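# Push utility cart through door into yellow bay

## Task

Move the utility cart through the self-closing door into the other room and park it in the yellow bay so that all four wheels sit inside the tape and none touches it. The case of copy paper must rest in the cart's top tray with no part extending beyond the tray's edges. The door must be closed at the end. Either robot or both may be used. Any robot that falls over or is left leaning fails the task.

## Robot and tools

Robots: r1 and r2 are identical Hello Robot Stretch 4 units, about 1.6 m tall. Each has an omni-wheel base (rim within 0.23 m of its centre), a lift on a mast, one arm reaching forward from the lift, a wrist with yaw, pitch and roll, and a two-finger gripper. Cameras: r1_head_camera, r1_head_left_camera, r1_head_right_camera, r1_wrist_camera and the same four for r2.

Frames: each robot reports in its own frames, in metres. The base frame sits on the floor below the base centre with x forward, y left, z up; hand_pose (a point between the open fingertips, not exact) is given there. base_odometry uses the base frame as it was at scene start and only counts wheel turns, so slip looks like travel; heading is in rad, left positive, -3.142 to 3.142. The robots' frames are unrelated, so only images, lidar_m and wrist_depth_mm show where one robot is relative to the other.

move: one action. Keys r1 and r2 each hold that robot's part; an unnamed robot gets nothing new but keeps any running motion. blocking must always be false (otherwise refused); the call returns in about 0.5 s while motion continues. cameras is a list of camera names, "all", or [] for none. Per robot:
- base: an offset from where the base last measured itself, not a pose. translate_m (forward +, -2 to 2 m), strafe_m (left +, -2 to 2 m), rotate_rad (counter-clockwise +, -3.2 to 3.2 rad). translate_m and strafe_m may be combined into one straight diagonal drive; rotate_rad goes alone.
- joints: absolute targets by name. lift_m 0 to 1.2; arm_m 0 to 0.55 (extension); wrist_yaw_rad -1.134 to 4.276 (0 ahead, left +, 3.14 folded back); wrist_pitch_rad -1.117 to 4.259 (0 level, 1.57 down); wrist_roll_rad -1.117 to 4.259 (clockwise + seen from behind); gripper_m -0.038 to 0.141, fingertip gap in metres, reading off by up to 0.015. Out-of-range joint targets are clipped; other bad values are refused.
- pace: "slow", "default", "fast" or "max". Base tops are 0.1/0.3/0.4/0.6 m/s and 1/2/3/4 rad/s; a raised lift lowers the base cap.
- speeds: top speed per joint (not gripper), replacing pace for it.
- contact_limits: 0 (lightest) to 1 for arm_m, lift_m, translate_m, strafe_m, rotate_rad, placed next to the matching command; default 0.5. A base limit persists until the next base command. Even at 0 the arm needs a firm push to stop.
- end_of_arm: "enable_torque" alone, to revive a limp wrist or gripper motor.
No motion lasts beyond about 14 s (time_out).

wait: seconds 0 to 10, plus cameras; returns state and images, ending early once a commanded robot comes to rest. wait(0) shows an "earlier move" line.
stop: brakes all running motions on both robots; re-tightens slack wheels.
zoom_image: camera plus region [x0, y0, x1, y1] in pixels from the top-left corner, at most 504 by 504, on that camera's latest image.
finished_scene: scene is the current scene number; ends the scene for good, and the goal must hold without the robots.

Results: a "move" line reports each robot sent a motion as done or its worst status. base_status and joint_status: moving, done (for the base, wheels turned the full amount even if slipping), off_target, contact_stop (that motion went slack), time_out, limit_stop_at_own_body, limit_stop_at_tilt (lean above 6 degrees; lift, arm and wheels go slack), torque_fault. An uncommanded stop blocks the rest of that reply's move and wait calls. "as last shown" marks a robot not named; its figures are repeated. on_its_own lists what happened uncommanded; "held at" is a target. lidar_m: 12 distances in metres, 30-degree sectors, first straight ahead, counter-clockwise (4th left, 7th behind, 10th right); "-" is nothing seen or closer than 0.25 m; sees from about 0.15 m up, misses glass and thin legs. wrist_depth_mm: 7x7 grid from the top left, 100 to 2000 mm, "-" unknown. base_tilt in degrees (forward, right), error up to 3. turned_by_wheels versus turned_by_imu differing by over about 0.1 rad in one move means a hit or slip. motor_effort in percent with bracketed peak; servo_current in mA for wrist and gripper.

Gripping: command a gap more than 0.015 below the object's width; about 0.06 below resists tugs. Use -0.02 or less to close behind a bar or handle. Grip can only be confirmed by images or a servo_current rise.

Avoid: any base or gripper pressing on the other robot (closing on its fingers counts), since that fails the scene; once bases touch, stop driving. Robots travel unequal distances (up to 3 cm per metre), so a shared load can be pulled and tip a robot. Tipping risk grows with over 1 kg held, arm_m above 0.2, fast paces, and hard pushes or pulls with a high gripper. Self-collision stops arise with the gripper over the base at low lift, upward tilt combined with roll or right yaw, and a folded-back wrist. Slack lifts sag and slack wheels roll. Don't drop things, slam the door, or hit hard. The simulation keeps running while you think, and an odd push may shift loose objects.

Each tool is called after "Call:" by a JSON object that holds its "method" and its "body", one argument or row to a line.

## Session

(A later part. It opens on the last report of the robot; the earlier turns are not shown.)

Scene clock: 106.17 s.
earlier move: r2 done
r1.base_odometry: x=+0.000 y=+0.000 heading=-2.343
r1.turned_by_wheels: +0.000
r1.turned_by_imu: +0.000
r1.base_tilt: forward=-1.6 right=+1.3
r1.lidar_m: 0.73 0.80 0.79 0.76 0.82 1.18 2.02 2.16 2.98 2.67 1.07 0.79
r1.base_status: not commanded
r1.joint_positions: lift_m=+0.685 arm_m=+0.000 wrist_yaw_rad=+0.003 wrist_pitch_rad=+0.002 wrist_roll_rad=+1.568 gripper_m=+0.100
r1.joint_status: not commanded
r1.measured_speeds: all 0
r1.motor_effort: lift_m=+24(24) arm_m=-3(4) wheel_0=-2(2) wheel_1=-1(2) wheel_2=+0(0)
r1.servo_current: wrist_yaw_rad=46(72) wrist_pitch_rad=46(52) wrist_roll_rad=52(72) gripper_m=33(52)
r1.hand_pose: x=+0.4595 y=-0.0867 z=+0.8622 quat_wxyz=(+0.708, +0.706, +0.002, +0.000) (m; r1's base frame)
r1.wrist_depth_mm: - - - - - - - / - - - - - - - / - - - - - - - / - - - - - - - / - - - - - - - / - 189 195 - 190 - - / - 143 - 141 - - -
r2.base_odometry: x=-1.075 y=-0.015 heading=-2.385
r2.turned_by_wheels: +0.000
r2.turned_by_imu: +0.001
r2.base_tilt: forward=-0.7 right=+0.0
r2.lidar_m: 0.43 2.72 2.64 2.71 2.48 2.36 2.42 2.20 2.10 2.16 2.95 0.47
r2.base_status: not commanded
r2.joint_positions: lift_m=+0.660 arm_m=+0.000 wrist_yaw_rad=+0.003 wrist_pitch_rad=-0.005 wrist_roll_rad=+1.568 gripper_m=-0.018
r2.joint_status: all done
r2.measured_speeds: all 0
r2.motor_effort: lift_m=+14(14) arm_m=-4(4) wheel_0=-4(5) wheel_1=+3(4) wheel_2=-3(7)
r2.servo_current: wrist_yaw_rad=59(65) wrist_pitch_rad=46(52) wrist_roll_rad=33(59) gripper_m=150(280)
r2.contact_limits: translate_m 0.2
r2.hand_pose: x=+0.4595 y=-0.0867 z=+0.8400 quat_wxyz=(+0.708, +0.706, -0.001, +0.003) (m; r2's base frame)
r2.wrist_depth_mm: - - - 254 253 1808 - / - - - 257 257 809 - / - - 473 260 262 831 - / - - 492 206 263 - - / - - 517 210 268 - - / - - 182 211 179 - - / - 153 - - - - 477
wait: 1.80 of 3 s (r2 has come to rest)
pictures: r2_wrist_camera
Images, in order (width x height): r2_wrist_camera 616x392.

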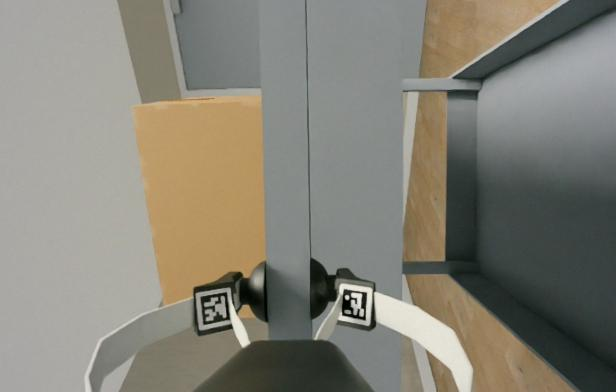

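Call:
{"method": "move", "body": {
  "blocking": false,
  "r2": {"base":{"translate_m":0.02,"strafe_m":-0.28}},
  "cameras": []
}}

Call:
{"method": "wait", "body": {
  "seconds": 5,
  "cameras": []
}}

Call:
{"method": "move", "body": {
  "blocking": false,
  "r2": {"base":{"rotate_rad":0.5},"pace":"slow"},
  "cameras": []
}}

Call:
{"method": "wait", "body": {
  "seconds": 4,
  "cameras": []
}}

Call:
{"method": "move", "body": {
  "blocking": false,
  "r2": {"base":{"translate_m":0.0,"strafe_m":-0.53}},
  "cameras": []
}}

Call:
{"method": "wait", "body": {
  "seconds": 5,
  "cameras": []
}}

Call:
{"method": "move", "body": {
  "blocking": false,
  "r2": {"base":{"rotate_rad":0.5},"pace":"slow"},
  "cameras": []
}}

Call:
{"method": "wait", "body": {
  "seconds": 4,
  "cameras": ["r2_head_camera","r2_head_right_camera"]
}}

Scene clock: 147.87 s.
move: r2 moving
r1: as last shown
r1.base_tilt: forward=-1.6 right=+1.2
r1.lidar_m: 0.75 0.79 0.81 0.78 0.81 1.15 2.01 2.15 3.02 2.71 1.04 0.77
r1.motor_effort: lift_m=+24(24) arm_m=-3(4) wheel_0=-2(2) wheel_1=-1(1) wheel_2=+0(0)
r1.servo_current: wrist_yaw_rad=59(59) wrist_pitch_rad=46(46) wrist_roll_rad=52(59) gripper_m=33(52)
r1.wrist_depth_mm: - - - - - - - / - - - - - - - / - - - - - - - / - - - - - - - / - - - - - - - / - 190 195 - 189 - - / - 143 - 141 - - -
r2.base_odometry: x=-1.100 y=+0.009 heading=-2.385
r2.turned_by_wheels: +0.000
r2.turned_by_imu: +0.001
r2.base_tilt: forward=-0.7 right=+0.0
r2.lidar_m: 0.43 0.46 2.67 2.76 2.48 2.38 2.42 2.17 2.05 2.13 2.91 0.46
r2.base_status: translate_m moving; strafe_m moving
r2.joint_positions: lift_m=+0.660 arm_m=+0.000 wrist_yaw_rad=+0.008 wrist_pitch_rad=-0.005 wrist_roll_rad=+1.568 gripper_m=-0.018
r2.joint_status: not commanded
r2.measured_speeds: translate_m=+0.010 strafe_m=-0.136 rotate_rad=-0.004 lift_m=+0.000 arm_m=+0.000 wrist_yaw_rad=+0.004 wrist_pitch_rad=+0.000 wrist_roll_rad=+0.000
r2.motor_effort: lift_m=+14(14) arm_m=-4(4) wheel_0=+15(20) wheel_1=-8(10) wheel_2=-4(5)
r2.servo_current: wrist_yaw_rad=72(72) wrist_pitch_rad=39(52) wrist_roll_rad=59(59) gripper_m=130(156)
r2.hand_pose: x=+0.4600 y=-0.0850 z=+0.8400 quat_wxyz=(+0.708, +0.706, +0.001, +0.005) (m; r2's base frame)
r2.wrist_depth_mm: - - - 251 251 1863 - / - - - 255 256 809 - / - - 466 258 259 854 - / - - 488 206 263 - - / - - 512 210 265 - - / - - 183 209 179 - - / - 155 - - - - 496
pictures: none
No camera images: "cameras" was empty.

Scene clock: 149.67 s.
earlier move: r2 done
r1.base_odometry: x=+0.000 y=+0.000 heading=-2.343
r1.turned_by_wheels: +0.000
r1.turned_by_imu: +0.000
r1.base_tilt: forward=-1.6 right=+1.3
r1.lidar_m: 0.75 0.80 0.81 0.77 0.82 1.14 2.01 2.15 3.05 2.67 1.06 0.77
r1.base_status: not commanded
r1.joint_positions: lift_m=+0.685 arm_m=+0.000 wrist_yaw_rad=+0.003 wrist_pitch_rad=+0.002 wrist_roll_rad=+1.568 gripper_m=+0.100
r1.joint_status: not commanded
r1.measured_speeds: all 0
r1.motor_effort: lift_m=+24(24) arm_m=-4(4) wheel_0=-2(3) wheel_1=-1(2) wheel_2=+0(0)
r1.servo_current: wrist_yaw_rad=52(65) wrist_pitch_rad=39(52) wrist_roll_rad=46(65) gripper_m=46(52)
r1.hand_pose: x=+0.4595 y=-0.0867 z=+0.8622 quat_wxyz=(+0.708, +0.706, +0.002, +0.000) (m; r1's base frame)
r1.wrist_depth_mm: - - - - - - - / - - - - - - - / - - - - - - - / - - - - - - - / - - - - - - - / - 190 196 - 190 - - / - 144 - 141 - - -
r2.base_odometry: x=-1.281 y=+0.175 heading=-2.386
r2.turned_by_wheels: -0.001
r2.turned_by_imu: +0.001
r2.base_tilt: forward=-0.8 right=+0.1
r2.lidar_m: 0.37 0.36 2.87 2.98 2.61 2.50 2.63 1.93 1.85 1.92 2.59 0.47
r2.base_status: done
r2.joint_positions: lift_m=+0.660 arm_m=+0.000 wrist_yaw_rad=+0.005 wrist_pitch_rad=-0.005 wrist_roll_rad=+1.568 gripper_m=-0.018
r2.joint_status: not commanded
r2.measured_speeds: all 0
r2.motor_effort: lift_m=+14(14) arm_m=-4(4) wheel_0=+3(21) wheel_1=-2(10) wheel_2=-5(7)
r2.servo_current: wrist_yaw_rad=46(72) wrist_pitch_rad=46(52) wrist_roll_rad=39(59) gripper_m=124(156)
r2.hand_pose: x=+0.4597 y=-0.0861 z=+0.8400 quat_wxyz=(+0.708, +0.706, +0.000, +0.003) (m; r2's base frame)
r2.wrist_depth_mm: - - - 310 336 1430 1098 / - - - 307 343 1708 1229 / - - - 238 303 1863 535 / - - - 227 285 798 - / - - 488 213 271 798 - / - 484 185 202 179 831 - / - 155 473 - - - -
wait: 1.80 of 5 s (r2 has come to rest)
pictures: none
No camera images: "cameras" was empty.

Scene clock: 150.17 s.
move: r2 moving
r1: as last shown
r1.lidar_m: 0.74 0.78 0.79 0.75 0.79 1.15 2.01 2.14 3.01 2.69 1.06 0.77
r1.motor_effort: lift_m=+24(24) arm_m=-3(4) wheel_0=-2(2) wheel_1=-1(1) wheel_2=+0(0)
r1.servo_current: wrist_yaw_rad=46(59) wrist_pitch_rad=33(52) wrist_roll_rad=46(52) gripper_m=46(46)
r1.wrist_depth_mm: - - - - - - - / - - - - - - - / - - - - - - - / - - - - - - - / - - - - - - - / - 191 195 - 190 - - / - 144 - 141 - - -
r2.base_odometry: x=-1.281 y=+0.175 heading=-2.261
r2.turned_by_wheels: +0.125
r2.turned_by_imu: +0.120
r2.base_tilt: forward=-0.7 right=+0.1
r2.lidar_m: 0.38 2.92 2.89 3.09 2.54 2.50 2.41 1.90 1.84 2.01 2.98 0.46
r2.base_status: rotate_rad moving
r2.joint_positions: lift_m=+0.660 arm_m=+0.000 wrist_yaw_rad=-0.009 wrist_pitch_rad=-0.005 wrist_roll_rad=+1.569 gripper_m=-0.018
r2.joint_status: not commanded
r2.measured_speeds: translate_m=-0.002 strafe_m=+0.000 rotate_rad=+0.492 lift_m=+0.000 arm_m=+0.000 wrist_yaw_rad=+0.000 wrist_pitch_rad=+0.000 wrist_roll_rad=+0.000
r2.motor_effort: lift_m=+14(14) arm_m=-4(4) wheel_0=-13(14) wheel_1=-9(9) wheel_2=-15(15)
r2.servo_current: wrist_yaw_rad=65(65) wrist_pitch_rad=46(46) wrist_roll_rad=52(52) gripper_m=117(130)
r2.hand_pose: x=+0.4586 y=-0.0899 z=+0.8400 quat_wxyz=(+0.708, +0.706, -0.005, -0.001) (m; r2's base frame)
r2.wrist_depth_mm: - - - 293 303 1430 1098 / - - - 283 289 1863 508 / - - - 272 278 1808 - / - - 480 211 267 - - / - - 480 204 260 831 - / - 484 182 196 178 820 - / - 484 480 - - - -
pictures: none
No camera images: "cameras" was empty.

Scene clock: 151.37 s.
earlier move: r2 done
r1.base_odometry: x=+0.000 y=+0.000 heading=-2.343
r1.turned_by_wheels: +0.000
r1.turned_by_imu: +0.000
r1.base_tilt: forward=-1.6 right=+1.3
r1.lidar_m: 0.75 0.79 0.78 0.77 0.82 1.18 1.98 2.12 3.05 2.65 1.07 0.77
r1.base_status: not commanded
r1.joint_positions: lift_m=+0.685 arm_m=+0.000 wrist_yaw_rad=+0.003 wrist_pitch_rad=+0.002 wrist_roll_rad=+1.568 gripper_m=+0.100
r1.joint_status: not commanded
r1.measured_speeds: all 0
r1.motor_effort: lift_m=+24(24) arm_m=-3(4) wheel_0=-2(3) wheel_1=-1(1) wheel_2=+0(0)
r1.servo_current: wrist_yaw_rad=72(72) wrist_pitch_rad=39(52) wrist_roll_rad=46(72) gripper_m=39(52)
r1.hand_pose: x=+0.4595 y=-0.0867 z=+0.8622 quat_wxyz=(+0.708, +0.706, +0.002, +0.000) (m; r1's base frame)
r1.wrist_depth_mm: - - - - - - - / - - - - - - - / - - - - - - - / - - - - - - - / - - - - - - - / - 190 196 - 189 - - / - 143 - 141 - - -
r2.base_odometry: x=-1.281 y=+0.175 heading=-1.887
r2.turned_by_wheels: +0.374
r2.turned_by_imu: +0.363
r2.base_tilt: forward=-0.7 right=+0.1
r2.lidar_m: 0.44 2.86 2.91 2.65 2.50 2.56 1.99 1.85 1.92 2.59 3.28 0.40
r2.base_status: done
r2.joint_positions: lift_m=+0.660 arm_m=+0.000 wrist_yaw_rad=-0.009 wrist_pitch_rad=-0.005 wrist_roll_rad=+1.569 gripper_m=-0.018
r2.joint_status: not commanded
r2.measured_speeds: all 0
r2.motor_effort: lift_m=+14(14) arm_m=-4(5) wheel_0=-5(16) wheel_1=-4(10) wheel_2=-7(17)
r2.servo_current: wrist_yaw_rad=65(72) wrist_pitch_rad=39(52) wrist_roll_rad=46(65) gripper_m=130(130)
r2.hand_pose: x=+0.4586 y=-0.0899 z=+0.8400 quat_wxyz=(+0.708, +0.706, -0.005, -0.001) (m; r2's base frame)
r2.wrist_depth_mm: - 382 364 180 181 715 - / - 410 394 140 193 759 - / - 469 436 202 207 820 - / - - 496 217 224 - - / - - - 200 242 - 535 / - - 182 187 180 1708 492 / - - - - - - 1255
wait: 1.20 of 4 s (r2 has come to rest)
pictures: none
No camera images: "cameras" was empty.

Scene clock: 151.87 s.
move: r2 moving
r1: as last shown
r1.lidar_m: 0.74 0.80 0.81 0.76 0.81 1.17 2.01 2.15 3.01 2.67 1.05 0.79
r1.motor_effort: lift_m=+24(24) arm_m=-4(4) wheel_0=-1(2) wheel_1=-1(1) wheel_2=+0(0)
r1.servo_current: wrist_yaw_rad=65(65) wrist_pitch_rad=33(46) wrist_roll_rad=52(72) gripper_m=39(46)
r1.wrist_depth_mm: - - - - - - - / - - - - - - - / - - - - - - - / - - - - - - - / - - - - - - - / - 190 195 - 188 - - / - 144 - 141 - - -
r2.base_odometry: x=-1.315 y=+0.186 heading=-1.886
r2.turned_by_wheels: +0.001
r2.turned_by_imu: +0.001
r2.base_tilt: forward=-0.7 right=+0.1
r2.lidar_m: 0.45 2.89 2.98 2.68 2.55 2.61 1.94 1.83 1.88 2.54 3.24 0.37
r2.base_status: translate_m moving; strafe_m moving
r2.joint_positions: lift_m=+0.660 arm_m=+0.000 wrist_yaw_rad=+0.005 wrist_pitch_rad=-0.005 wrist_roll_rad=+1.569 gripper_m=-0.018
r2.joint_status: not commanded
r2.measured_speeds: translate_m=-0.001 strafe_m=-0.139 rotate_rad=+0.007 lift_m=+0.000 arm_m=+0.000 wrist_yaw_rad=+0.011 wrist_pitch_rad=+0.000 wrist_roll_rad=+0.000
r2.motor_effort: lift_m=+14(14) arm_m=-4(5) wheel_0=+14(17) wheel_1=-10(11) wheel_2=-1(6)
r2.servo_current: wrist_yaw_rad=52(65) wrist_pitch_rad=46(52) wrist_roll_rad=39(52) gripper_m=124(124)
r2.hand_pose: x=+0.4598 y=-0.0859 z=+0.8400 quat_wxyz=(+0.708, +0.706, +0.000, +0.004) (m; r2's base frame)
r2.wrist_depth_mm: - 364 347 163 167 - - / - 389 379 126 177 741 - / - 449 427 136 193 - - / - - 480 204 209 - - / - - - 214 228 1808 530 / - - 180 179 180 1756 477 / - 159 - - - 1708 1255
pictures: none
No camera images: "cameras" was empty.

Scene clock: 154.47 s.
earlier move: r2 done
r1.base_odometry: x=+0.000 y=+0.000 heading=-2.343
r1.turned_by_wheels: +0.000
r1.turned_by_imu: +0.000
r1.base_tilt: forward=-1.5 right=+1.3
r1.lidar_m: 0.74 0.80 0.80 0.76 0.83 1.14 2.01 2.12 3.03 2.68 1.06 0.80
r1.base_status: not commanded
r1.joint_positions: lift_m=+0.685 arm_m=+0.000 wrist_yaw_rad=+0.003 wrist_pitch_rad=+0.002 wrist_roll_rad=+1.568 gripper_m=+0.100
r1.joint_status: not commanded
r1.measured_speeds: all 0
r1.motor_effort: lift_m=+24(24) arm_m=-4(4) wheel_0=-2(3) wheel_1=-1(2) wheel_2=+0(0)
r1.servo_current: wrist_yaw_rad=39(78) wrist_pitch_rad=39(46) wrist_roll_rad=46(72) gripper_m=46(52)
r1.hand_pose: x=+0.4595 y=-0.0867 z=+0.8622 quat_wxyz=(+0.708, +0.706, +0.002, +0.000) (m; r1's base frame)
r1.wrist_depth_mm: - - - - - - - / - - - - - - - / - - - - - - - / - - - - - - - / - - - - - - - / - 191 195 - 189 - - / - 144 - 141 - - -
r2.base_odometry: x=-1.785 y=+0.340 heading=-1.887
r2.turned_by_wheels: +0.000
r2.turned_by_imu: +0.009
r2.base_tilt: forward=-0.7 right=+0.0
r2.lidar_m: 0.35 0.36 3.24 3.11 2.97 2.40 1.68 1.54 1.62 2.16 2.85 0.45
r2.base_status: done
r2.joint_positions: lift_m=+0.660 arm_m=+0.000 wrist_yaw_rad=+0.010 wrist_pitch_rad=-0.006 wrist_roll_rad=+1.569 gripper_m=-0.019
r2.joint_status: not commanded
r2.measured_speeds: all 0
r2.motor_effort: lift_m=+14(14) arm_m=+4(5) wheel_0=+4(27) wheel_1=-1(11) wheel_2=+0(6)
r2.servo_current: wrist_yaw_rad=72(98) wrist_pitch_rad=46(52) wrist_roll_rad=46(59) gripper_m=85(124)
r2.hand_pose: x=+0.4601 y=-0.0846 z=+0.8404 quat_wxyz=(+0.708, +0.706, +0.001, +0.006) (m; r2's base frame)
r2.wrist_depth_mm: - - - 205 270 286 283 / - - - 198 258 1983 1255 / - - - 191 250 1863 - / - - 455 185 240 831 - / - - 452 179 235 809 - / - - 184 174 170 788 - / - 459 455 - 220 - -
wait: 2.60 of 5 s (r2 has come to rest)
pictures: none
No camera images: "cameras" was empty.

Scene clock: 154.97 s.
move: r2 moving
r1: as last shown
r1.base_tilt: forward=-1.6 right=+1.3
r1.lidar_m: 0.74 0.78 0.81 0.77 0.82 1.17 2.01 2.14 3.01 2.65 1.06 0.78
r1.motor_effort: lift_m=+24(24) arm_m=-3(4) wheel_0=-2(2) wheel_1=-1(1) wheel_2=+0(0)
r1.servo_current: wrist_yaw_rad=59(65) wrist_pitch_rad=39(52) wrist_roll_rad=46(59) gripper_m=39(46)
r1.wrist_depth_mm: - - - - - - - / - - - - - - - / - - - - - - - / - - - - - - - / - - - - - - - / - 190 195 - 189 - - / - 143 - 141 - - -
r2.base_odometry: x=-1.785 y=+0.340 heading=-1.763
r2.turned_by_wheels: +0.124
r2.turned_by_imu: +0.119
r2.base_tilt: forward=-0.7 right=+0.1
r2.lidar_m: 0.38 0.39 3.35 3.01 2.95 2.09 1.62 1.57 1.70 2.46 2.82 0.42
r2.base_status: rotate_rad moving
r2.joint_positions: lift_m=+0.660 arm_m=+0.000 wrist_yaw_rad=-0.012 wrist_pitch_rad=-0.006 wrist_roll_rad=+1.569 gripper_m=-0.019
r2.joint_status: not commanded
r2.measured_speeds: translate_m=+0.001 strafe_m=+0.002 rotate_rad=+0.482 lift_m=+0.000 arm_m=+0.000 wrist_yaw_rad=-0.038 wrist_pitch_rad=+0.000 wrist_roll_rad=+0.000
r2.motor_effort: lift_m=+14(14) arm_m=+4(4) wheel_0=-15(15) wheel_1=-9(9) wheel_2=-16(16)
r2.servo_current: wrist_yaw_rad=72(72) wrist_pitch_rad=46(52) wrist_roll_rad=39(59) gripper_m=78(85)
r2.hand_pose: x=+0.4582 y=-0.0909 z=+0.8404 quat_wxyz=(+0.708, +0.706, -0.007, -0.002) (m; r2's base frame)
r2.wrist_depth_mm: - - - 248 247 1756 1205 / - - - 242 243 1863 544 / - - - 238 239 1863 - / - 452 442 234 234 820 - / - - 452 174 230 809 - / - - 179 171 181 788 - / - 473 469 - 220 - -
pictures: none
No camera images: "cameras" was empty.

Scene clock: 156.17 s.
earlier move: r2 done
r1.base_odometry: x=+0.000 y=+0.000 heading=-2.343
r1.turned_by_wheels: +0.000
r1.turned_by_imu: +0.000
r1.base_tilt: forward=-1.6 right=+1.3
r1.lidar_m: 0.74 0.79 0.80 0.77 0.82 1.19 2.01 2.16 3.00 2.67 1.06 0.78
r1.base_status: not commanded
r1.joint_positions: lift_m=+0.685 arm_m=+0.000 wrist_yaw_rad=+0.003 wrist_pitch_rad=+0.002 wrist_roll_rad=+1.568 gripper_m=+0.100
r1.joint_status: not commanded
r1.measured_speeds: all 0
r1.motor_effort: lift_m=+24(24) arm_m=-3(4) wheel_0=-2(2) wheel_1=-1(2) wheel_2=+0(0)
r1.servo_current: wrist_yaw_rad=59(65) wrist_pitch_rad=39(52) wrist_roll_rad=39(65) gripper_m=39(52)
r1.hand_pose: x=+0.4595 y=-0.0867 z=+0.8622 quat_wxyz=(+0.708, +0.706, +0.002, +0.000) (m; r1's base frame)
r1.wrist_depth_mm: - - - - - - - / - - - - - - - / - - - - - - - / - - - - - - - / - - - - - - - / - 190 196 - 190 - - / - 144 - 140 - - -
r2.base_odometry: x=-1.785 y=+0.340 heading=-1.389
r2.turned_by_wheels: +0.374
r2.turned_by_imu: +0.362
r2.base_tilt: forward=-0.7 right=+0.1
r2.lidar_m: 0.46 3.22 3.15 2.95 2.42 1.68 1.58 1.62 2.09 2.86 2.94 0.37
r2.base_status: done
r2.joint_positions: lift_m=+0.660 arm_m=+0.000 wrist_yaw_rad=-0.012 wrist_pitch_rad=-0.006 wrist_roll_rad=+1.569 gripper_m=-0.019
r2.joint_status: not commanded
r2.measured_speeds: all 0
r2.motor_effort: lift_m=+14(14) arm_m=+0(4) wheel_0=-10(15) wheel_1=-6(10) wheel_2=-8(21)
r2.servo_current: wrist_yaw_rad=72(85) wrist_pitch_rad=39(52) wrist_roll_rad=46(59) gripper_m=72(85)
r2.hand_pose: x=+0.4582 y=-0.0910 z=+0.8404 quat_wxyz=(+0.708, +0.707, -0.007, -0.002) (m; r2's base frame)
r2.wrist_depth_mm: - 355 345 155 159 691 - / - 379 366 118 172 707 - / - 442 418 128 186 - - / - - 480 139 202 - - / - - - 151 220 1863 521 / - - 181 171 170 1756 488 / - - - - - 1661 1281
wait: 1.20 of 4 s (r2 has come to rest)
pictures: r2_head_camera, r2_head_right_camera
Images, in order (width x height): r2_head_camera 420x560, r2_head_right_camera 420x672.

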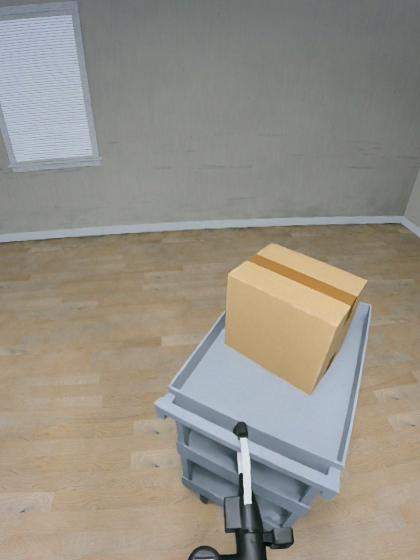

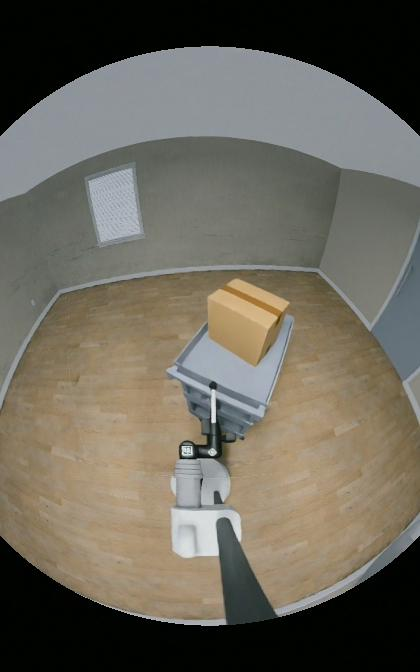

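Call:
{"method": "move", "body": {
  "blocking": false,
  "r2": {"base":{"translate_m":0.0,"strafe_m":-0.55}},
  "cameras": []
}}

Call:
{"method": "wait", "body": {
  "seconds": 5,
  "cameras": []
}}

Call:
{"method": "move", "body": {
  "blocking": false,
  "r2": {"base":{"rotate_rad":0.5},"pace":"slow"},
  "cameras": []
}}

Call:
{"method": "wait", "body": {
  "seconds": 4,
  "cameras": []
}}

Call:
{"method": "move", "body": {
  "blocking": false,
  "r2": {"base":{"translate_m":0.0,"strafe_m":-0.55}},
  "cameras": []
}}

Call:
{"method": "wait", "body": {
  "seconds": 5,
  "cameras": []
}}

Call:
{"method": "move", "body": {
  "blocking": false,
  "r2": {"base":{"rotate_rad":0.5},"pace":"slow"},
  "cameras": []
}}

Call:
{"method": "wait", "body": {
  "seconds": 4,
  "cameras": ["r2_head_camera","r2_head_right_camera","r2_head_left_camera"]
}}

Scene clock: 167.37 s.
move: r2 moving
r1: as last shown
r1.base_tilt: forward=-1.5 right=+1.2
r1.lidar_m: 0.74 0.80 0.81 0.77 0.83 1.16 2.01 2.16 3.01 2.66 1.04 0.78
r1.motor_effort: lift_m=+24(24) arm_m=-3(4) wheel_0=-2(2) wheel_1=-1(1) wheel_2=+0(0)
r1.servo_current: wrist_yaw_rad=46(72) wrist_pitch_rad=39(46) wrist_roll_rad=52(65) gripper_m=46(52)
r1.wrist_depth_mm: - - - - - - - / - - - - - - - / - - - - - - - / - - - - - - - / - - - - - - - / - 190 195 - 188 - - / - 143 - 140 - - -
r2.base_odometry: x=-1.820 y=+0.333 heading=-1.388
r2.turned_by_wheels: +0.001
r2.turned_by_imu: +0.003
r2.base_tilt: forward=-0.7 right=+0.1
r2.lidar_m: 0.45 0.53 3.14 2.98 2.44 1.67 1.55 1.61 2.10 2.81 2.87 0.37
r2.base_status: translate_m moving; strafe_m moving
r2.joint_positions: lift_m=+0.660 arm_m=+0.000 wrist_yaw_rad=+0.006 wrist_pitch_rad=-0.006 wrist_roll_rad=+1.569 gripper_m=-0.019
r2.joint_status: not commanded
r2.measured_speeds: translate_m=-0.002 strafe_m=-0.143 rotate_rad=+0.009 lift_m=+0.000 arm_m=+0.000 wrist_yaw_rad=+0.067 wrist_pitch_rad=+0.000 wrist_roll_rad=+0.000
r2.motor_effort: lift_m=+14(14) arm_m=-3(4) wheel_0=+18(18) wheel_1=-7(12) wheel_2=-1(6)
r2.servo_current: wrist_yaw_rad=59(85) wrist_pitch_rad=52(52) wrist_roll_rad=59(59) gripper_m=72(85)
r2.hand_pose: x=+0.4598 y=-0.0856 z=+0.8404 quat_wxyz=(+0.708, +0.707, +0.000, +0.005) (m; r2's base frame)
r2.wrist_depth_mm: - 342 - - 148 - - / - 375 366 156 158 723 - / - 436 404 116 175 - - / - - 477 186 193 - - / - - - 142 213 1863 517 / - - 180 180 171 1921 484 / - - - - - 1756 1255
pictures: none
No camera images: "cameras" was empty.

Scene clock: 170.03 s.
earlier move: r2 done
r1.base_odometry: x=+0.000 y=+0.000 heading=-2.343
r1.turned_by_wheels: +0.000
r1.turned_by_imu: +0.000
r1.base_tilt: forward=-1.6 right=+1.3
r1.lidar_m: 0.75 0.82 0.80 0.77 0.84 1.16 2.02 2.13 3.01 2.68 1.05 0.79
r1.base_status: not commanded
r1.joint_positions: lift_m=+0.685 arm_m=+0.000 wrist_yaw_rad=+0.003 wrist_pitch_rad=+0.002 wrist_roll_rad=+1.568 gripper_m=+0.100
r1.joint_status: not commanded
r1.measured_speeds: all 0
r1.motor_effort: lift_m=+24(24) arm_m=-4(4) wheel_0=-2(2) wheel_1=-1(2) wheel_2=+0(0)
r1.servo_current: wrist_yaw_rad=52(72) wrist_pitch_rad=46(52) wrist_roll_rad=13(72) gripper_m=39(52)
r1.hand_pose: x=+0.4595 y=-0.0867 z=+0.8622 quat_wxyz=(+0.708, +0.706, +0.002, +0.000) (m; r1's base frame)
r1.wrist_depth_mm: - - - - - - - / - - - - - - - / - - - - - - - / - - - - - - - / - - - - - - - / - 190 196 - 190 - - / - 144 - 141 - - -
r2.base_odometry: x=-2.326 y=+0.240 heading=-1.388
r2.turned_by_wheels: -0.001
r2.turned_by_imu: +0.002
r2.base_tilt: forward=-0.6 right=+0.1
r2.lidar_m: 0.38 0.37 3.74 3.47 2.38 1.65 1.53 1.58 2.06 2.29 2.35 0.44
r2.base_status: done
r2.joint_positions: lift_m=+0.660 arm_m=+0.000 wrist_yaw_rad=+0.011 wrist_pitch_rad=-0.006 wrist_roll_rad=+1.569 gripper_m=-0.019
r2.joint_status: not commanded
r2.measured_speeds: all 0
r2.motor_effort: lift_m=+14(14) arm_m=-3(4) wheel_0=+3(31) wheel_1=-1(12) wheel_2=+0(6)
r2.servo_current: wrist_yaw_rad=72(98) wrist_pitch_rad=39(59) wrist_roll_rad=52(59) gripper_m=78(91)
r2.hand_pose: x=+0.4602 y=-0.0843 z=+0.8404 quat_wxyz=(+0.708, +0.707, +0.001, +0.006) (m; r2's base frame)
r2.wrist_depth_mm: - - - 191 252 1499 1118 / - - - 187 246 1863 1281 / - - - 184 242 1863 - / - - 449 180 236 831 - / - - 455 177 233 809 - / - - 183 174 170 798 - / - - 473 - 225 - -
wait: 2.67 of 5 s (r2 has come to rest)
pictures: none
No camera images: "cameras" was empty.

Scene clock: 170.53 s.
move: r2 moving
r1: as last shown
r1.lidar_m: 0.75 0.80 0.80 0.76 0.83 1.16 2.01 2.16 2.99 2.67 1.04 0.75
r1.motor_effort: lift_m=+24(24) arm_m=-3(4) wheel_0=-2(2) wheel_1=-1(1) wheel_2=+0(0)
r1.servo_current: wrist_yaw_rad=59(59) wrist_pitch_rad=39(46) wrist_roll_rad=46(65) gripper_m=52(52)
r1.wrist_depth_mm: - - - - - - - / - - - - - - - / - - - - - - - / - - - - - - - / - - - - - - - / - 190 196 - 189 - - / - 144 - 141 - - -
r2.base_odometry: x=-2.326 y=+0.240 heading=-1.264
r2.turned_by_wheels: +0.124
r2.turned_by_imu: +0.120
r2.base_tilt: forward=-0.7 right=+0.1
r2.lidar_m: 0.37 0.43 3.58 3.49 2.08 1.57 1.55 1.65 2.35 2.30 2.46 0.43
r2.base_status: rotate_rad moving
r2.joint_positions: lift_m=+0.660 arm_m=+0.000 wrist_yaw_rad=-0.008 wrist_pitch_rad=-0.006 wrist_roll_rad=+1.569 gripper_m=-0.019
r2.joint_status: not commanded
r2.measured_speeds: translate_m=+0.001 strafe_m=-0.001 rotate_rad=+0.489 lift_m=+0.000 arm_m=+0.000 wrist_yaw_rad=-0.016 wrist_pitch_rad=+0.000 wrist_roll_rad=+0.000
r2.motor_effort: lift_m=+14(14) arm_m=-4(4) wheel_0=-13(15) wheel_1=-9(10) wheel_2=-13(13)
r2.servo_current: wrist_yaw_rad=52(72) wrist_pitch_rad=52(52) wrist_roll_rad=33(59) gripper_m=85(85)
r2.hand_pose: x=+0.4586 y=-0.0897 z=+0.8404 quat_wxyz=(+0.708, +0.707, -0.005, -0.001) (m; r2's base frame)
r2.wrist_depth_mm: - - - 178 236 1808 1229 / - - - 234 235 1863 521 / - - - 177 232 820 - / - 455 445 231 230 820 - / - - 455 173 229 809 - / - - 180 172 172 - - / - 496 488 - 226 1863 -
pictures: none
No camera images: "cameras" was empty.

Scene clock: 171.73 s.
earlier move: r2 done
r1.base_odometry: x=+0.000 y=+0.000 heading=-2.343
r1.turned_by_wheels: +0.000
r1.turned_by_imu: +0.000
r1.base_tilt: forward=-1.6 right=+1.3
r1.lidar_m: 0.75 0.80 0.79 0.76 0.82 1.15 2.00 2.17 3.02 2.67 1.05 0.77
r1.base_status: not commanded
r1.joint_positions: lift_m=+0.685 arm_m=+0.000 wrist_yaw_rad=+0.003 wrist_pitch_rad=+0.002 wrist_roll_rad=+1.568 gripper_m=+0.100
r1.joint_status: not commanded
r1.measured_speeds: all 0
r1.motor_effort: lift_m=+24(24) arm_m=-4(4) wheel_0=-2(3) wheel_1=-1(1) wheel_2=+0(0)
r1.servo_current: wrist_yaw_rad=39(72) wrist_pitch_rad=46(46) wrist_roll_rad=59(65) gripper_m=52(52)
r1.hand_pose: x=+0.4595 y=-0.0867 z=+0.8622 quat_wxyz=(+0.708, +0.706, +0.002, +0.000) (m; r1's base frame)
r1.wrist_depth_mm: - - - - - - - / - - - - - - - / - - - - - - - / - - - - - - - / - - - - - - - / - 190 196 - 189 - - / - 144 - 141 - - -
r2.base_odometry: x=-2.326 y=+0.240 heading=-0.890
r2.turned_by_wheels: +0.374
r2.turned_by_imu: +0.361
r2.base_tilt: forward=-0.7 right=+0.0
r2.lidar_m: 0.42 3.77 3.50 2.49 1.67 1.51 1.58 2.03 2.28 2.35 3.02 0.34
r2.base_status: done
r2.joint_positions: lift_m=+0.660 arm_m=+0.000 wrist_yaw_rad=-0.011 wrist_pitch_rad=-0.006 wrist_roll_rad=+1.569 gripper_m=-0.019
r2.joint_status: not commanded
r2.measured_speeds: all 0
r2.motor_effort: lift_m=+14(14) arm_m=+4(4) wheel_0=-10(15) wheel_1=-6(10) wheel_2=-7(18)
r2.servo_current: wrist_yaw_rad=72(78) wrist_pitch_rad=46(52) wrist_roll_rad=52(59) gripper_m=78(85)
r2.hand_pose: x=+0.4583 y=-0.0906 z=+0.8404 quat_wxyz=(+0.708, +0.707, -0.006, -0.002) (m; r2's base frame)
r2.wrist_depth_mm: - 347 340 103 154 691 - / - 382 113 111 166 723 - / - 459 415 123 184 - - / - - 484 135 199 - - / - - - 147 221 1921 512 / - - 181 166 179 1921 1281 / - - - - - 1661 1229
wait: 1.20 of 4 s (r2 has come to rest)
pictures: none
No camera images: "cameras" was empty.

Scene clock: 172.23 s.
move: r2 moving
r1: as last shown
r1.lidar_m: 0.75 0.80 0.78 0.76 0.81 1.21 2.00 2.13 3.03 2.66 1.04 0.77
r1.motor_effort: lift_m=+24(24) arm_m=-3(4) wheel_0=-2(2) wheel_1=-1(1) wheel_2=+0(0)
r1.servo_current: wrist_yaw_rad=39(65) wrist_pitch_rad=39(52) wrist_roll_rad=52(65) gripper_m=39(52)
r1.wrist_depth_mm: - - - - - - - / - - - - - - - / - - - - - - - / - - - - - - - / - - - - - - - / - 189 195 - 189 - - / - 143 - 141 - - -
r2.base_odometry: x=-2.354 y=+0.217 heading=-0.889
r2.turned_by_wheels: +0.001
r2.turned_by_imu: +0.002
r2.base_tilt: forward=-0.7 right=+0.0
r2.lidar_m: 0.43 3.80 3.54 2.48 1.70 1.55 1.58 2.04 2.26 2.32 2.99 0.35
r2.base_status: translate_m moving; strafe_m moving
r2.joint_positions: lift_m=+0.660 arm_m=+0.000 wrist_yaw_rad=+0.007 wrist_pitch_rad=-0.006 wrist_roll_rad=+1.569 gripper_m=-0.019
r2.joint_status: not commanded
r2.measured_speeds: translate_m=+0.000 strafe_m=-0.141 rotate_rad=+0.001 lift_m=+0.000 arm_m=+0.000 wrist_yaw_rad=+0.075 wrist_pitch_rad=+0.000 wrist_roll_rad=+0.000
r2.motor_effort: lift_m=+14(14) arm_m=+4(5) wheel_0=+19(19) wheel_1=-8(14) wheel_2=+0(5)
r2.servo_current: wrist_yaw_rad=52(85) wrist_pitch_rad=52(52) wrist_roll_rad=39(59) gripper_m=72(85)
r2.hand_pose: x=+0.4598 y=-0.0855 z=+0.8404 quat_wxyz=(+0.708, +0.707, +0.000, +0.005) (m; r2's base frame)
r2.wrist_depth_mm: - 336 - - 142 - - / - 375 - - 155 - - / - 455 415 171 173 - - / - - 122 121 189 - - / - - - 138 212 1708 517 / - - 178 158 171 1863 469 / - - - - - 1618 1255
pictures: none
No camera images: "cameras" was empty.

Scene clock: 174.90 s.
earlier move: r2 done
r1.base_odometry: x=+0.000 y=+0.000 heading=-2.343
r1.turned_by_wheels: +0.000
r1.turned_by_imu: +0.000
r1.base_tilt: forward=-1.6 right=+1.3
r1.lidar_m: 0.75 0.80 0.79 0.77 0.82 1.17 2.01 2.16 3.03 2.67 1.07 0.78
r1.base_status: not commanded
r1.joint_positions: lift_m=+0.685 arm_m=+0.000 wrist_yaw_rad=+0.003 wrist_pitch_rad=+0.002 wrist_roll_rad=+1.568 gripper_m=+0.100
r1.joint_status: not commanded
r1.measured_speeds: all 0
r1.motor_effort: lift_m=+24(24) arm_m=-3(4) wheel_0=-2(3) wheel_1=-1(2) wheel_2=+0(0)
r1.servo_current: wrist_yaw_rad=39(65) wrist_pitch_rad=39(52) wrist_roll_rad=33(72) gripper_m=46(52)
r1.hand_pose: x=+0.4595 y=-0.0867 z=+0.8622 quat_wxyz=(+0.708, +0.706, +0.002, +0.000) (m; r1's base frame)
r1.wrist_depth_mm: - - - - - - - / - - - - - - - / - - - - - - - / - - - - - - - / - - - - - - - / - 190 195 - 189 - - / - 144 - 141 - - -
r2.base_odometry: x=-2.753 y=-0.106 heading=-0.890
r2.turned_by_wheels: -0.001
r2.turned_by_imu: +0.012
r2.base_tilt: forward=-0.7 right=+0.1
r2.lidar_m: 0.38 0.41 3.98 2.79 1.90 1.74 1.81 1.95 1.81 1.85 2.41 0.42
r2.base_status: done
r2.joint_positions: lift_m=+0.660 arm_m=+0.000 wrist_yaw_rad=+0.014 wrist_pitch_rad=-0.006 wrist_roll_rad=+1.569 gripper_m=-0.019
r2.joint_status: not commanded
r2.measured_speeds: all 0
r2.motor_effort: lift_m=+14(14) arm_m=+4(5) wheel_0=+2(29) wheel_1=-1(14) wheel_2=+4(5)
r2.servo_current: wrist_yaw_rad=78(91) wrist_pitch_rad=46(52) wrist_roll_rad=39(59) gripper_m=85(85)
r2.hand_pose: x=+0.4604 y=-0.0835 z=+0.8404 quat_wxyz=(+0.708, +0.707, +0.003, +0.007) (m; r2's base frame)
r2.wrist_depth_mm: - - - 170 225 1863 1255 / - - - 227 227 1863 - / - - 462 171 229 788 - / - - 442 230 228 809 - / - - 462 173 230 820 - / - - 183 174 170 - - / - - 496 - 232 1921 -
wait: 2.67 of 5 s (r2 has come to rest)
pictures: none
No camera images: "cameras" was empty.

Scene clock: 175.40 s.
move: r2 moving
r1: as last shown
r1.lidar_m: 0.75 0.79 0.80 0.77 0.81 1.16 2.00 2.14 3.05 2.63 1.07 0.78
r1.servo_current: wrist_yaw_rad=46(65) wrist_pitch_rad=46(46) wrist_roll_rad=39(59) gripper_m=46(46)
r1.wrist_depth_mm: - - - - - - - / - - - - - - - / - - - - - - - / - - - - - - - / - - - - - - - / - 189 196 - 190 - - / - 144 - 140 - - -
r2.base_odometry: x=-2.753 y=-0.106 heading=-0.766
r2.turned_by_wheels: +0.124
r2.turned_by_imu: +0.120
r2.base_tilt: forward=-0.7 right=+0.1
r2.lidar_m: 0.41 0.46 3.99 2.45 1.85 1.74 1.88 1.87 1.78 1.91 2.69 0.42
r2.base_status: rotate_rad moving
r2.joint_positions: lift_m=+0.660 arm_m=+0.000 wrist_yaw_rad=-0.006 wrist_pitch_rad=-0.006 wrist_roll_rad=+1.569 gripper_m=-0.019
r2.joint_status: not commanded
r2.measured_speeds: translate_m=-0.001 strafe_m=-0.001 rotate_rad=+0.487 lift_m=+0.000 arm_m=+0.000 wrist_yaw_rad=-0.009 wrist_pitch_rad=+0.000 wrist_roll_rad=+0.000
r2.motor_effort: lift_m=+14(14) arm_m=+4(4) wheel_0=-12(15) wheel_1=-8(9) wheel_2=-12(12)
r2.servo_current: wrist_yaw_rad=59(85) wrist_pitch_rad=46(52) wrist_roll_rad=52(59) gripper_m=78(85)
r2.hand_pose: x=+0.4587 y=-0.0892 z=+0.8404 quat_wxyz=(+0.708, +0.707, -0.005, +0.000) (m; r2's base frame)
r2.wrist_depth_mm: - - - 212 212 1808 535 / - - - 214 216 759 - / - 436 430 219 220 798 - / - - 445 167 224 809 - / - - 473 170 228 820 - / - - 183 173 170 - - / - - - - 234 1661 508
pictures: none
No camera images: "cameras" was empty.

Scene clock: 176.60 s.
earlier move: r2 done
r1.base_odometry: x=+0.000 y=+0.000 heading=-2.343
r1.turned_by_wheels: +0.000
r1.turned_by_imu: +0.000
r1.base_tilt: forward=-1.6 right=+1.3
r1.lidar_m: 0.75 0.79 0.80 0.76 0.83 1.17 2.01 2.16 3.02 2.65 1.07 0.78
r1.base_status: not commanded
r1.joint_positions: lift_m=+0.685 arm_m=+0.000 wrist_yaw_rad=+0.003 wrist_pitch_rad=+0.002 wrist_roll_rad=+1.568 gripper_m=+0.100
r1.joint_status: not commanded
r1.measured_speeds: all 0
r1.motor_effort: lift_m=+24(24) arm_m=-3(4) wheel_0=-1(3) wheel_1=-1(2) wheel_2=+0(0)
r1.servo_current: wrist_yaw_rad=59(65) wrist_pitch_rad=46(46) wrist_roll_rad=46(65) gripper_m=39(46)
r1.hand_pose: x=+0.4595 y=-0.0867 z=+0.8622 quat_wxyz=(+0.708, +0.706, +0.002, +0.000) (m; r1's base frame)
r1.wrist_depth_mm: - - - - - - - / - - - - - - - / - - - - - - - / - - - - - - - / - - - - - - - / - 190 195 - 189 - - / - 144 - 141 - - -
r2.base_odometry: x=-2.753 y=-0.106 heading=-0.392
r2.turned_by_wheels: +0.374
r2.turned_by_imu: +0.363
r2.base_tilt: forward=-0.7 right=+0.1
r2.lidar_m: 0.44 3.99 2.91 1.92 1.77 1.81 1.99 1.78 1.85 2.32 0.36 0.34
r2.base_status: done
r2.joint_positions: lift_m=+0.660 arm_m=+0.000 wrist_yaw_rad=-0.007 wrist_pitch_rad=-0.006 wrist_roll_rad=+1.569 gripper_m=-0.019
r2.joint_status: not commanded
r2.measured_speeds: all 0
r2.motor_effort: lift_m=+14(14) arm_m=-3(4) wheel_0=-7(15) wheel_1=-7(9) wheel_2=-8(17)
r2.servo_current: wrist_yaw_rad=52(85) wrist_pitch_rad=46(52) wrist_roll_rad=52(59) gripper_m=72(85)
r2.hand_pose: x=+0.4587 y=-0.0894 z=+0.8404 quat_wxyz=(+0.708, +0.707, -0.005, +0.000) (m; r2's base frame)
r2.wrist_depth_mm: - 345 - - 143 - - / - 389 384 - 158 - - / - 477 433 167 175 - - / - - 492 187 194 1921 - / - - - 143 218 1756 496 / - - 181 162 178 1921 1255 / - - - - 278 1537 1138
wait: 1.20 of 4 s (r2 has come to rest)
pictures: r2_head_camera, r2_head_left_camera, r2_head_right_camera
Images, in order (width x height): r2_head_camera 420x560, r2_head_left_camera 420x672, r2_head_right_camera 420x672.

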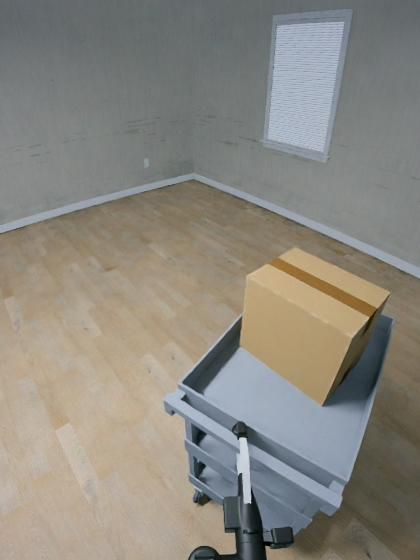

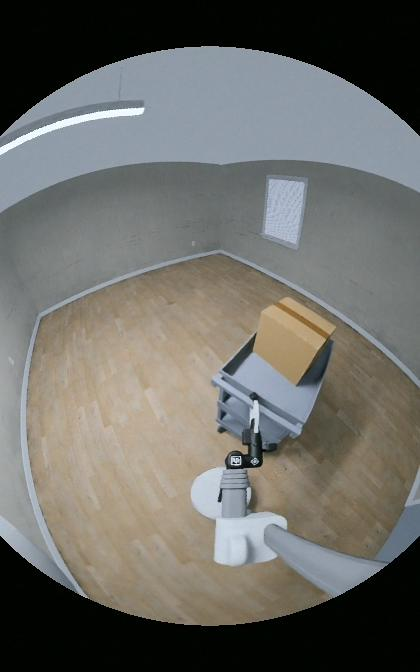

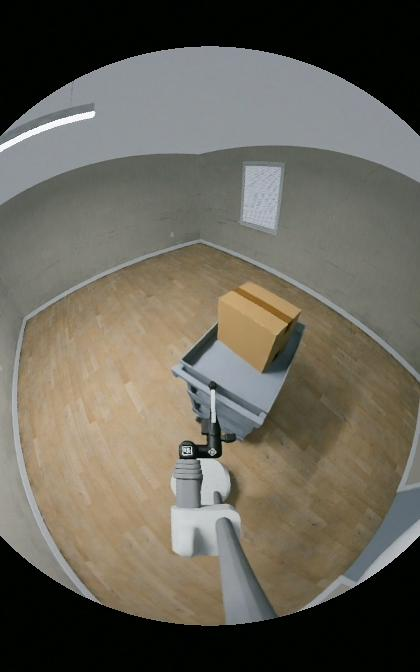

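Call:
{"method": "move", "body": {
  "blocking": false,
  "r2": {"base":{"translate_m":0.0,"strafe_m":-0.55}},
  "cameras": []
}}

Call:
{"method": "wait", "body": {
  "seconds": 5,
  "cameras": []
}}

Call:
{"method": "move", "body": {
  "blocking": false,
  "r2": {"base":{"rotate_rad":0.5},"pace":"slow"},
  "cameras": []
}}

Call:
{"method": "wait", "body": {
  "seconds": 4,
  "cameras": []
}}

Call:
{"method": "move", "body": {
  "blocking": false,
  "r2": {"base":{"translate_m":0.0,"strafe_m":-0.4}},
  "cameras": []
}}

Call:
{"method": "wait", "body": {
  "seconds": 5,
  "cameras": ["r2_head_camera","r2_head_right_camera","r2_head_left_camera"]
}}

Scene clock: 189.17 s.
move: r2 moving
r1: as last shown
r1.lidar_m: 0.74 0.80 0.79 0.77 0.84 1.18 1.98 2.16 3.05 2.69 1.05 0.78
r1.motor_effort: lift_m=+24(24) arm_m=-4(4) wheel_0=-2(2) wheel_1=-1(1) wheel_2=+0(0)
r1.servo_current: wrist_yaw_rad=52(72) wrist_pitch_rad=39(46) wrist_roll_rad=26(59) gripper_m=46(46)
r2.base_odometry: x=-2.767 y=-0.140 heading=-0.391
r2.turned_by_wheels: +0.001
r2.turned_by_imu: +0.002
r2.base_tilt: forward=-0.7 right=+0.1
r2.lidar_m: 0.43 3.97 2.92 1.93 1.78 1.82 1.97 1.80 1.83 2.33 2.95 0.32
r2.base_status: translate_m moving; strafe_m moving
r2.joint_positions: lift_m=+0.660 arm_m=+0.000 wrist_yaw_rad=+0.008 wrist_pitch_rad=-0.006 wrist_roll_rad=+1.569 gripper_m=-0.019
r2.joint_status: not commanded
r2.measured_speeds: translate_m=-0.001 strafe_m=-0.138 rotate_rad=+0.005 lift_m=+0.000 arm_m=+0.000 wrist_yaw_rad=+0.075 wrist_pitch_rad=+0.000 wrist_roll_rad=+0.000
r2.motor_effort: lift_m=+14(14) arm_m=-3(4) wheel_0=+16(18) wheel_1=-9(13) wheel_2=-2(7)
r2.servo_current: wrist_yaw_rad=46(59) wrist_pitch_rad=46(52) wrist_roll_rad=46(59) gripper_m=78(78)
r2.hand_pose: x=+0.4600 y=-0.0852 z=+0.8404 quat_wxyz=(+0.708, +0.707, +0.000, +0.005) (m; r2's base frame)
r2.wrist_depth_mm: - 336 - 132 131 - - / - 377 - - 145 - - / - 459 - 163 163 - - / - - 112 175 183 1708 - / - - - 129 210 1756 488 / - - 180 154 171 1921 1255 / - - - - 276 1537 345
pictures: none
No camera images: "cameras" was empty.

Scene clock: 191.83 s.
earlier move: r2 done
r1.base_odometry: x=+0.000 y=+0.000 heading=-2.343
r1.turned_by_wheels: +0.000
r1.turned_by_imu: +0.000
r1.base_tilt: forward=-1.6 right=+1.3
r1.lidar_m: 0.74 0.79 0.79 0.76 0.83 1.17 2.02 2.16 3.00 2.68 1.05 0.78
r1.base_status: not commanded
r1.joint_positions: lift_m=+0.685 arm_m=+0.000 wrist_yaw_rad=+0.003 wrist_pitch_rad=+0.002 wrist_roll_rad=+1.568 gripper_m=+0.100
r1.joint_status: not commanded
r1.measured_speeds: all 0
r1.motor_effort: lift_m=+24(24) arm_m=-3(4) wheel_0=-2(3) wheel_1=-1(2) wheel_2=+0(0)
r1.servo_current: wrist_yaw_rad=46(72) wrist_pitch_rad=39(52) wrist_roll_rad=46(65) gripper_m=39(52)
r1.hand_pose: x=+0.4595 y=-0.0867 z=+0.8622 quat_wxyz=(+0.708, +0.706, +0.002, +0.000) (m; r1's base frame)
r1.wrist_depth_mm: - - - - - - - / - - - - - - - / - - - - - - - / - - - - - - - / - - - - - - - / - 190 195 - 190 - - / - 144 - 140 - - -
r2.base_odometry: x=-2.963 y=-0.615 heading=-0.392
r2.turned_by_wheels: -0.001
r2.turned_by_imu: +0.009
r2.base_tilt: forward=-0.7 right=+0.1
r2.lidar_m: 0.43 0.47 3.56 2.38 2.21 2.24 1.60 1.50 1.49 1.92 2.53 0.41
r2.base_status: done
r2.joint_positions: lift_m=+0.660 arm_m=+0.000 wrist_yaw_rad=+0.003 wrist_pitch_rad=-0.006 wrist_roll_rad=+1.569 gripper_m=-0.019
r2.joint_status: not commanded
r2.measured_speeds: all 0
r2.motor_effort: lift_m=+14(14) arm_m=+4(4) wheel_0=+1(30) wheel_1=-1(13) wheel_2=+2(7)
r2.servo_current: wrist_yaw_rad=46(98) wrist_pitch_rad=46(59) wrist_roll_rad=39(65) gripper_m=78(85)
r2.hand_pose: x=+0.4595 y=-0.0866 z=+0.8404 quat_wxyz=(+0.708, +0.707, -0.001, +0.003) (m; r2's base frame)
r2.wrist_depth_mm: - - - 140 191 691 - / - 415 399 145 198 750 - / - 433 421 151 206 788 - / - - 455 158 215 831 - / - - 492 166 224 - - / - - 181 172 171 1921 508 / - - - - 243 1756 1366
wait: 2.67 of 5 s (r2 has come to rest)
pictures: none
No camera images: "cameras" was empty.

Scene clock: 192.33 s.
move: r2 moving
r1: as last shown
r1.lidar_m: 0.75 0.79 0.78 0.76 0.83 1.16 2.01 2.17 3.03 2.69 1.08 0.80
r1.motor_effort: lift_m=+24(24) arm_m=-3(4) wheel_0=-2(3) wheel_1=-1(1) wheel_2=+0(0)
r1.servo_current: wrist_yaw_rad=65(72) wrist_pitch_rad=46(46) wrist_roll_rad=65(65) gripper_m=46(46)
r1.wrist_depth_mm: - - - - - - - / - - - - - - - / - - - - - - - / - - - - - - - / - - - - - - - / - 190 195 - 190 - - / - 144 - 141 - - -
r2.base_odometry: x=-2.963 y=-0.615 heading=-0.267
r2.turned_by_wheels: +0.124
r2.turned_by_imu: +0.120
r2.base_tilt: forward=-0.7 right=+0.0
r2.lidar_m: 0.42 4.29 3.12 2.29 2.20 2.10 1.56 1.49 1.54 2.17 0.44 0.39
r2.base_status: rotate_rad moving
r2.joint_positions: lift_m=+0.660 arm_m=+0.000 wrist_yaw_rad=-0.007 wrist_pitch_rad=-0.006 wrist_roll_rad=+1.569 gripper_m=-0.019
r2.joint_status: not commanded
r2.measured_speeds: translate_m=+0.001 strafe_m=+0.001 rotate_rad=+0.484 lift_m=+0.000 arm_m=+0.000 wrist_yaw_rad=+0.000 wrist_pitch_rad=+0.000 wrist_roll_rad=+0.000
r2.motor_effort: lift_m=+14(14) arm_m=+4(4) wheel_0=-16(16) wheel_1=-7(10) wheel_2=-13(13)
r2.servo_current: wrist_yaw_rad=52(65) wrist_pitch_rad=46(46) wrist_roll_rad=52(52) gripper_m=85(85)
r2.hand_pose: x=+0.4587 y=-0.0895 z=+0.8404 quat_wxyz=(+0.708, +0.707, -0.005, +0.000) (m; r2's base frame)
r2.wrist_depth_mm: - 427 370 176 178 707 - / - 394 384 184 187 759 - / - 439 418 195 196 759 - / - - 473 206 210 - - / - - 521 160 224 - - / - - 181 173 170 1756 488 / - - - - - 1618 1255
pictures: none
No camera images: "cameras" was empty.

Scene clock: 193.53 s.
earlier move: r2 done
r1.base_odometry: x=+0.000 y=+0.000 heading=-2.343
r1.turned_by_wheels: +0.000
r1.turned_by_imu: +0.000
r1.base_tilt: forward=-1.6 right=+1.3
r1.lidar_m: 0.74 0.81 0.81 0.77 0.82 1.18 2.01 2.14 3.01 2.67 1.06 0.78
r1.base_status: not commanded
r1.joint_positions: lift_m=+0.685 arm_m=+0.000 wrist_yaw_rad=+0.003 wrist_pitch_rad=+0.002 wrist_roll_rad=+1.568 gripper_m=+0.100
r1.joint_status: not commanded
r1.measured_speeds: all 0
r1.motor_effort: lift_m=+24(24) arm_m=-3(4) wheel_0=-2(3) wheel_1=-1(2) wheel_2=+0(0)
r1.servo_current: wrist_yaw_rad=46(72) wrist_pitch_rad=46(52) wrist_roll_rad=33(72) gripper_m=46(46)
r1.hand_pose: x=+0.4595 y=-0.0867 z=+0.8622 quat_wxyz=(+0.708, +0.706, +0.002, +0.000) (m; r1's base frame)
r1.wrist_depth_mm: - - - - - - - / - - - - - - - / - - - - - - - / - - - - - - - / - - - - - - - / - 190 195 - 189 - - / - 143 - 141 - - -
r2.base_odometry: x=-2.963 y=-0.615 heading=+0.107
r2.turned_by_wheels: +0.374
r2.turned_by_imu: +0.359
r2.base_tilt: forward=-0.7 right=+0.1
r2.lidar_m: 0.45 3.71 2.44 2.22 2.22 1.64 1.49 1.52 1.90 2.53 0.30 0.33
r2.base_status: done
r2.joint_positions: lift_m=+0.660 arm_m=+0.000 wrist_yaw_rad=-0.010 wrist_pitch_rad=-0.007 wrist_roll_rad=+1.570 gripper_m=-0.019
r2.joint_status: not commanded
r2.measured_speeds: all 0
r2.motor_effort: lift_m=+14(14) arm_m=-4(4) wheel_0=-5(20) wheel_1=-7(10) wheel_2=-8(15)
r2.servo_current: wrist_yaw_rad=59(85) wrist_pitch_rad=52(52) wrist_roll_rad=46(59) gripper_m=78(85)
r2.hand_pose: x=+0.4584 y=-0.0904 z=+0.8406 quat_wxyz=(+0.708, +0.707, -0.006, -0.001) (m; r2's base frame)
r2.wrist_depth_mm: - - - - - - - / - - - - - - - / - - - - 129 - 480 / - - - - 160 1576 1255 / - - - - 213 1808 1281 / - - 175 - 180 359 359 / - - - - - 1661 1281
wait: 1.20 of 4 s (r2 has come to rest)
pictures: none
No camera images: "cameras" was empty.

Scene clock: 194.03 s.
move: r2 moving
r1: as last shown
r1.lidar_m: 0.75 0.78 0.80 0.76 0.81 1.16 1.99 2.15 3.05 2.64 1.05 0.78
r1.motor_effort: lift_m=+24(24) arm_m=-3(4) wheel_0=-2(2) wheel_1=-1(2) wheel_2=+0(0)
r1.servo_current: wrist_yaw_rad=46(65) wrist_pitch_rad=39(52) wrist_roll_rad=59(65) gripper_m=39(46)
r1.wrist_depth_mm: - - - - - - - / - - - - - - - / - - - - - - - / - - - - - - - / - - - - - - - / - 190 195 - 190 - - / - 144 - 141 - - -
r2.base_odometry: x=-2.959 y=-0.651 heading=+0.107
r2.turned_by_wheels: +0.001
r2.turned_by_imu: +0.001
r2.base_tilt: forward=-0.7 right=+0.0
r2.lidar_m: 0.42 3.77 2.45 2.23 2.25 1.64 1.49 1.52 1.88 2.50 0.32 0.30
r2.base_status: translate_m moving; strafe_m moving
r2.joint_positions: lift_m=+0.660 arm_m=+0.000 wrist_yaw_rad=+0.000 wrist_pitch_rad=-0.007 wrist_roll_rad=+1.570 gripper_m=-0.019
r2.joint_status: not commanded
r2.measured_speeds: translate_m=+0.001 strafe_m=-0.139 rotate_rad=-0.003 lift_m=+0.000 arm_m=+0.000 wrist_yaw_rad=+0.025 wrist_pitch_rad=+0.000 wrist_roll_rad=+0.000
r2.motor_effort: lift_m=+14(14) arm_m=+1(4) wheel_0=+20(20) wheel_1=-10(13) wheel_2=+0(6)
r2.servo_current: wrist_yaw_rad=39(65) wrist_pitch_rad=52(52) wrist_roll_rad=46(59) gripper_m=85(85)
r2.hand_pose: x=+0.4593 y=-0.0874 z=+0.8406 quat_wxyz=(+0.708, +0.707, -0.003, +0.003) (m; r2's base frame)
r2.wrist_depth_mm: - - - - - - - / - - - - - - - / - - - - 126 - 484 / - - - - 157 1537 459 / - - - - 208 1756 1308 / - - 177 - 259 364 1182 / - - - - - 1756 1255
pictures: none
No camera images: "cameras" was empty.

Scene clock: 196.20 s.
earlier move: r2 done
r1.base_odometry: x=+0.000 y=+0.000 heading=-2.343
r1.turned_by_wheels: +0.000
r1.turned_by_imu: +0.000
r1.base_tilt: forward=-1.6 right=+1.3
r1.lidar_m: 0.75 0.81 0.79 0.77 0.83 1.17 2.01 2.14 3.05 2.66 1.03 0.79
r1.base_status: not commanded
r1.joint_positions: lift_m=+0.685 arm_m=+0.000 wrist_yaw_rad=+0.003 wrist_pitch_rad=+0.002 wrist_roll_rad=+1.568 gripper_m=+0.100
r1.joint_status: not commanded
r1.measured_speeds: all 0
r1.motor_effort: lift_m=+24(24) arm_m=-4(4) wheel_0=-2(3) wheel_1=-1(2) wheel_2=+0(0)
r1.servo_current: wrist_yaw_rad=52(72) wrist_pitch_rad=39(52) wrist_roll_rad=52(65) gripper_m=46(52)
r1.hand_pose: x=+0.4595 y=-0.0867 z=+0.8622 quat_wxyz=(+0.708, +0.706, +0.002, +0.000) (m; r1's base frame)
r1.wrist_depth_mm: - - - - - - - / - - - - - - - / - - - - - - - / - - - - - - - / - - - - - - - / - 190 195 - 189 - - / - 144 - 141 - - -
r2.base_odometry: x=-2.920 y=-1.012 heading=+0.107
r2.turned_by_wheels: +0.000
r2.turned_by_imu: +0.003
r2.base_tilt: forward=-0.7 right=+0.0
r2.lidar_m: 0.42 4.37 2.84 2.59 2.43 1.58 1.42 1.42 1.83 2.14 2.15 0.35
r2.base_status: done
r2.joint_positions: lift_m=+0.660 arm_m=+0.000 wrist_yaw_rad=+0.006 wrist_pitch_rad=-0.007 wrist_roll_rad=+1.570 gripper_m=-0.019
r2.joint_status: not commanded
r2.measured_speeds: all 0
r2.motor_effort: lift_m=+14(14) arm_m=+4(4) wheel_0=+2(26) wheel_1=-1(13) wheel_2=+2(6)
r2.servo_current: wrist_yaw_rad=46(98) wrist_pitch_rad=46(59) wrist_roll_rad=52(59) gripper_m=78(85)
r2.hand_pose: x=+0.4597 y=-0.0858 z=+0.8406 quat_wxyz=(+0.707, +0.707, -0.001, +0.005) (m; r2's base frame)
r2.wrist_depth_mm: - 345 336 150 154 683 - / - 384 113 112 167 741 - / - 445 415 179 182 - - / - - 477 135 198 - - / - - - 150 220 1863 512 / - - 185 170 170 1921 1255 / - - - - - 1499 1255
wait: 2.17 of 5 s (r2 has come to rest)
pictures: r2_head_camera, r2_head_left_camera, r2_head_right_camera
Images, in order (width x height): r2_head_camera 420x560, r2_head_left_camera 420x672, r2_head_right_camera 420x672.

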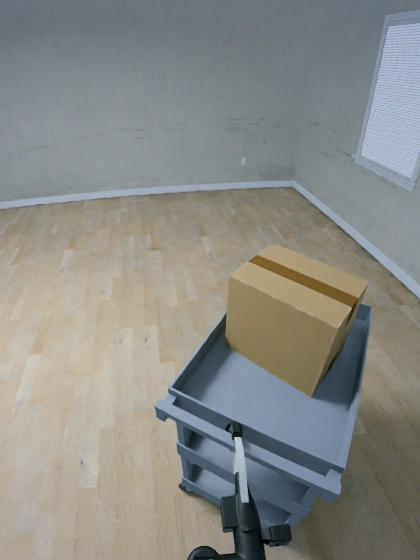

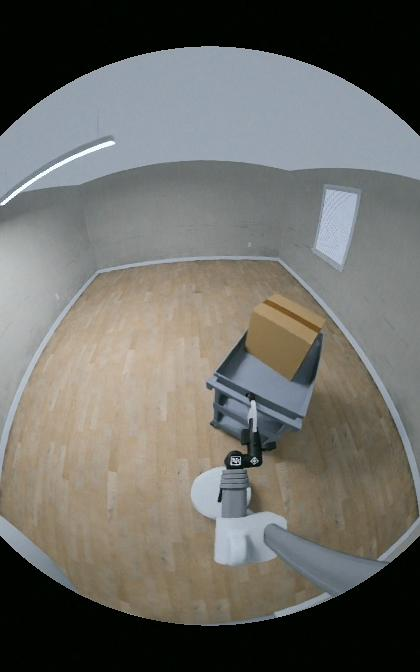

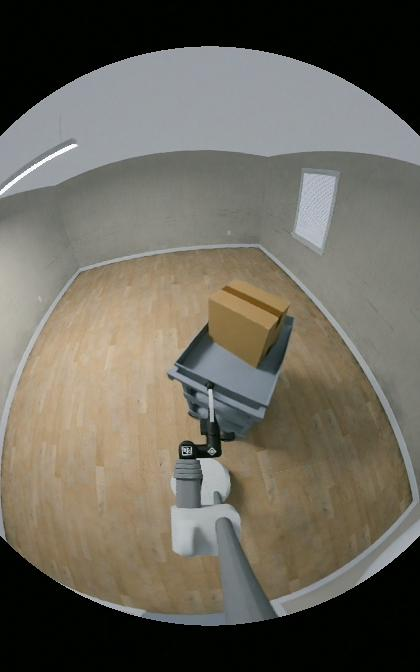

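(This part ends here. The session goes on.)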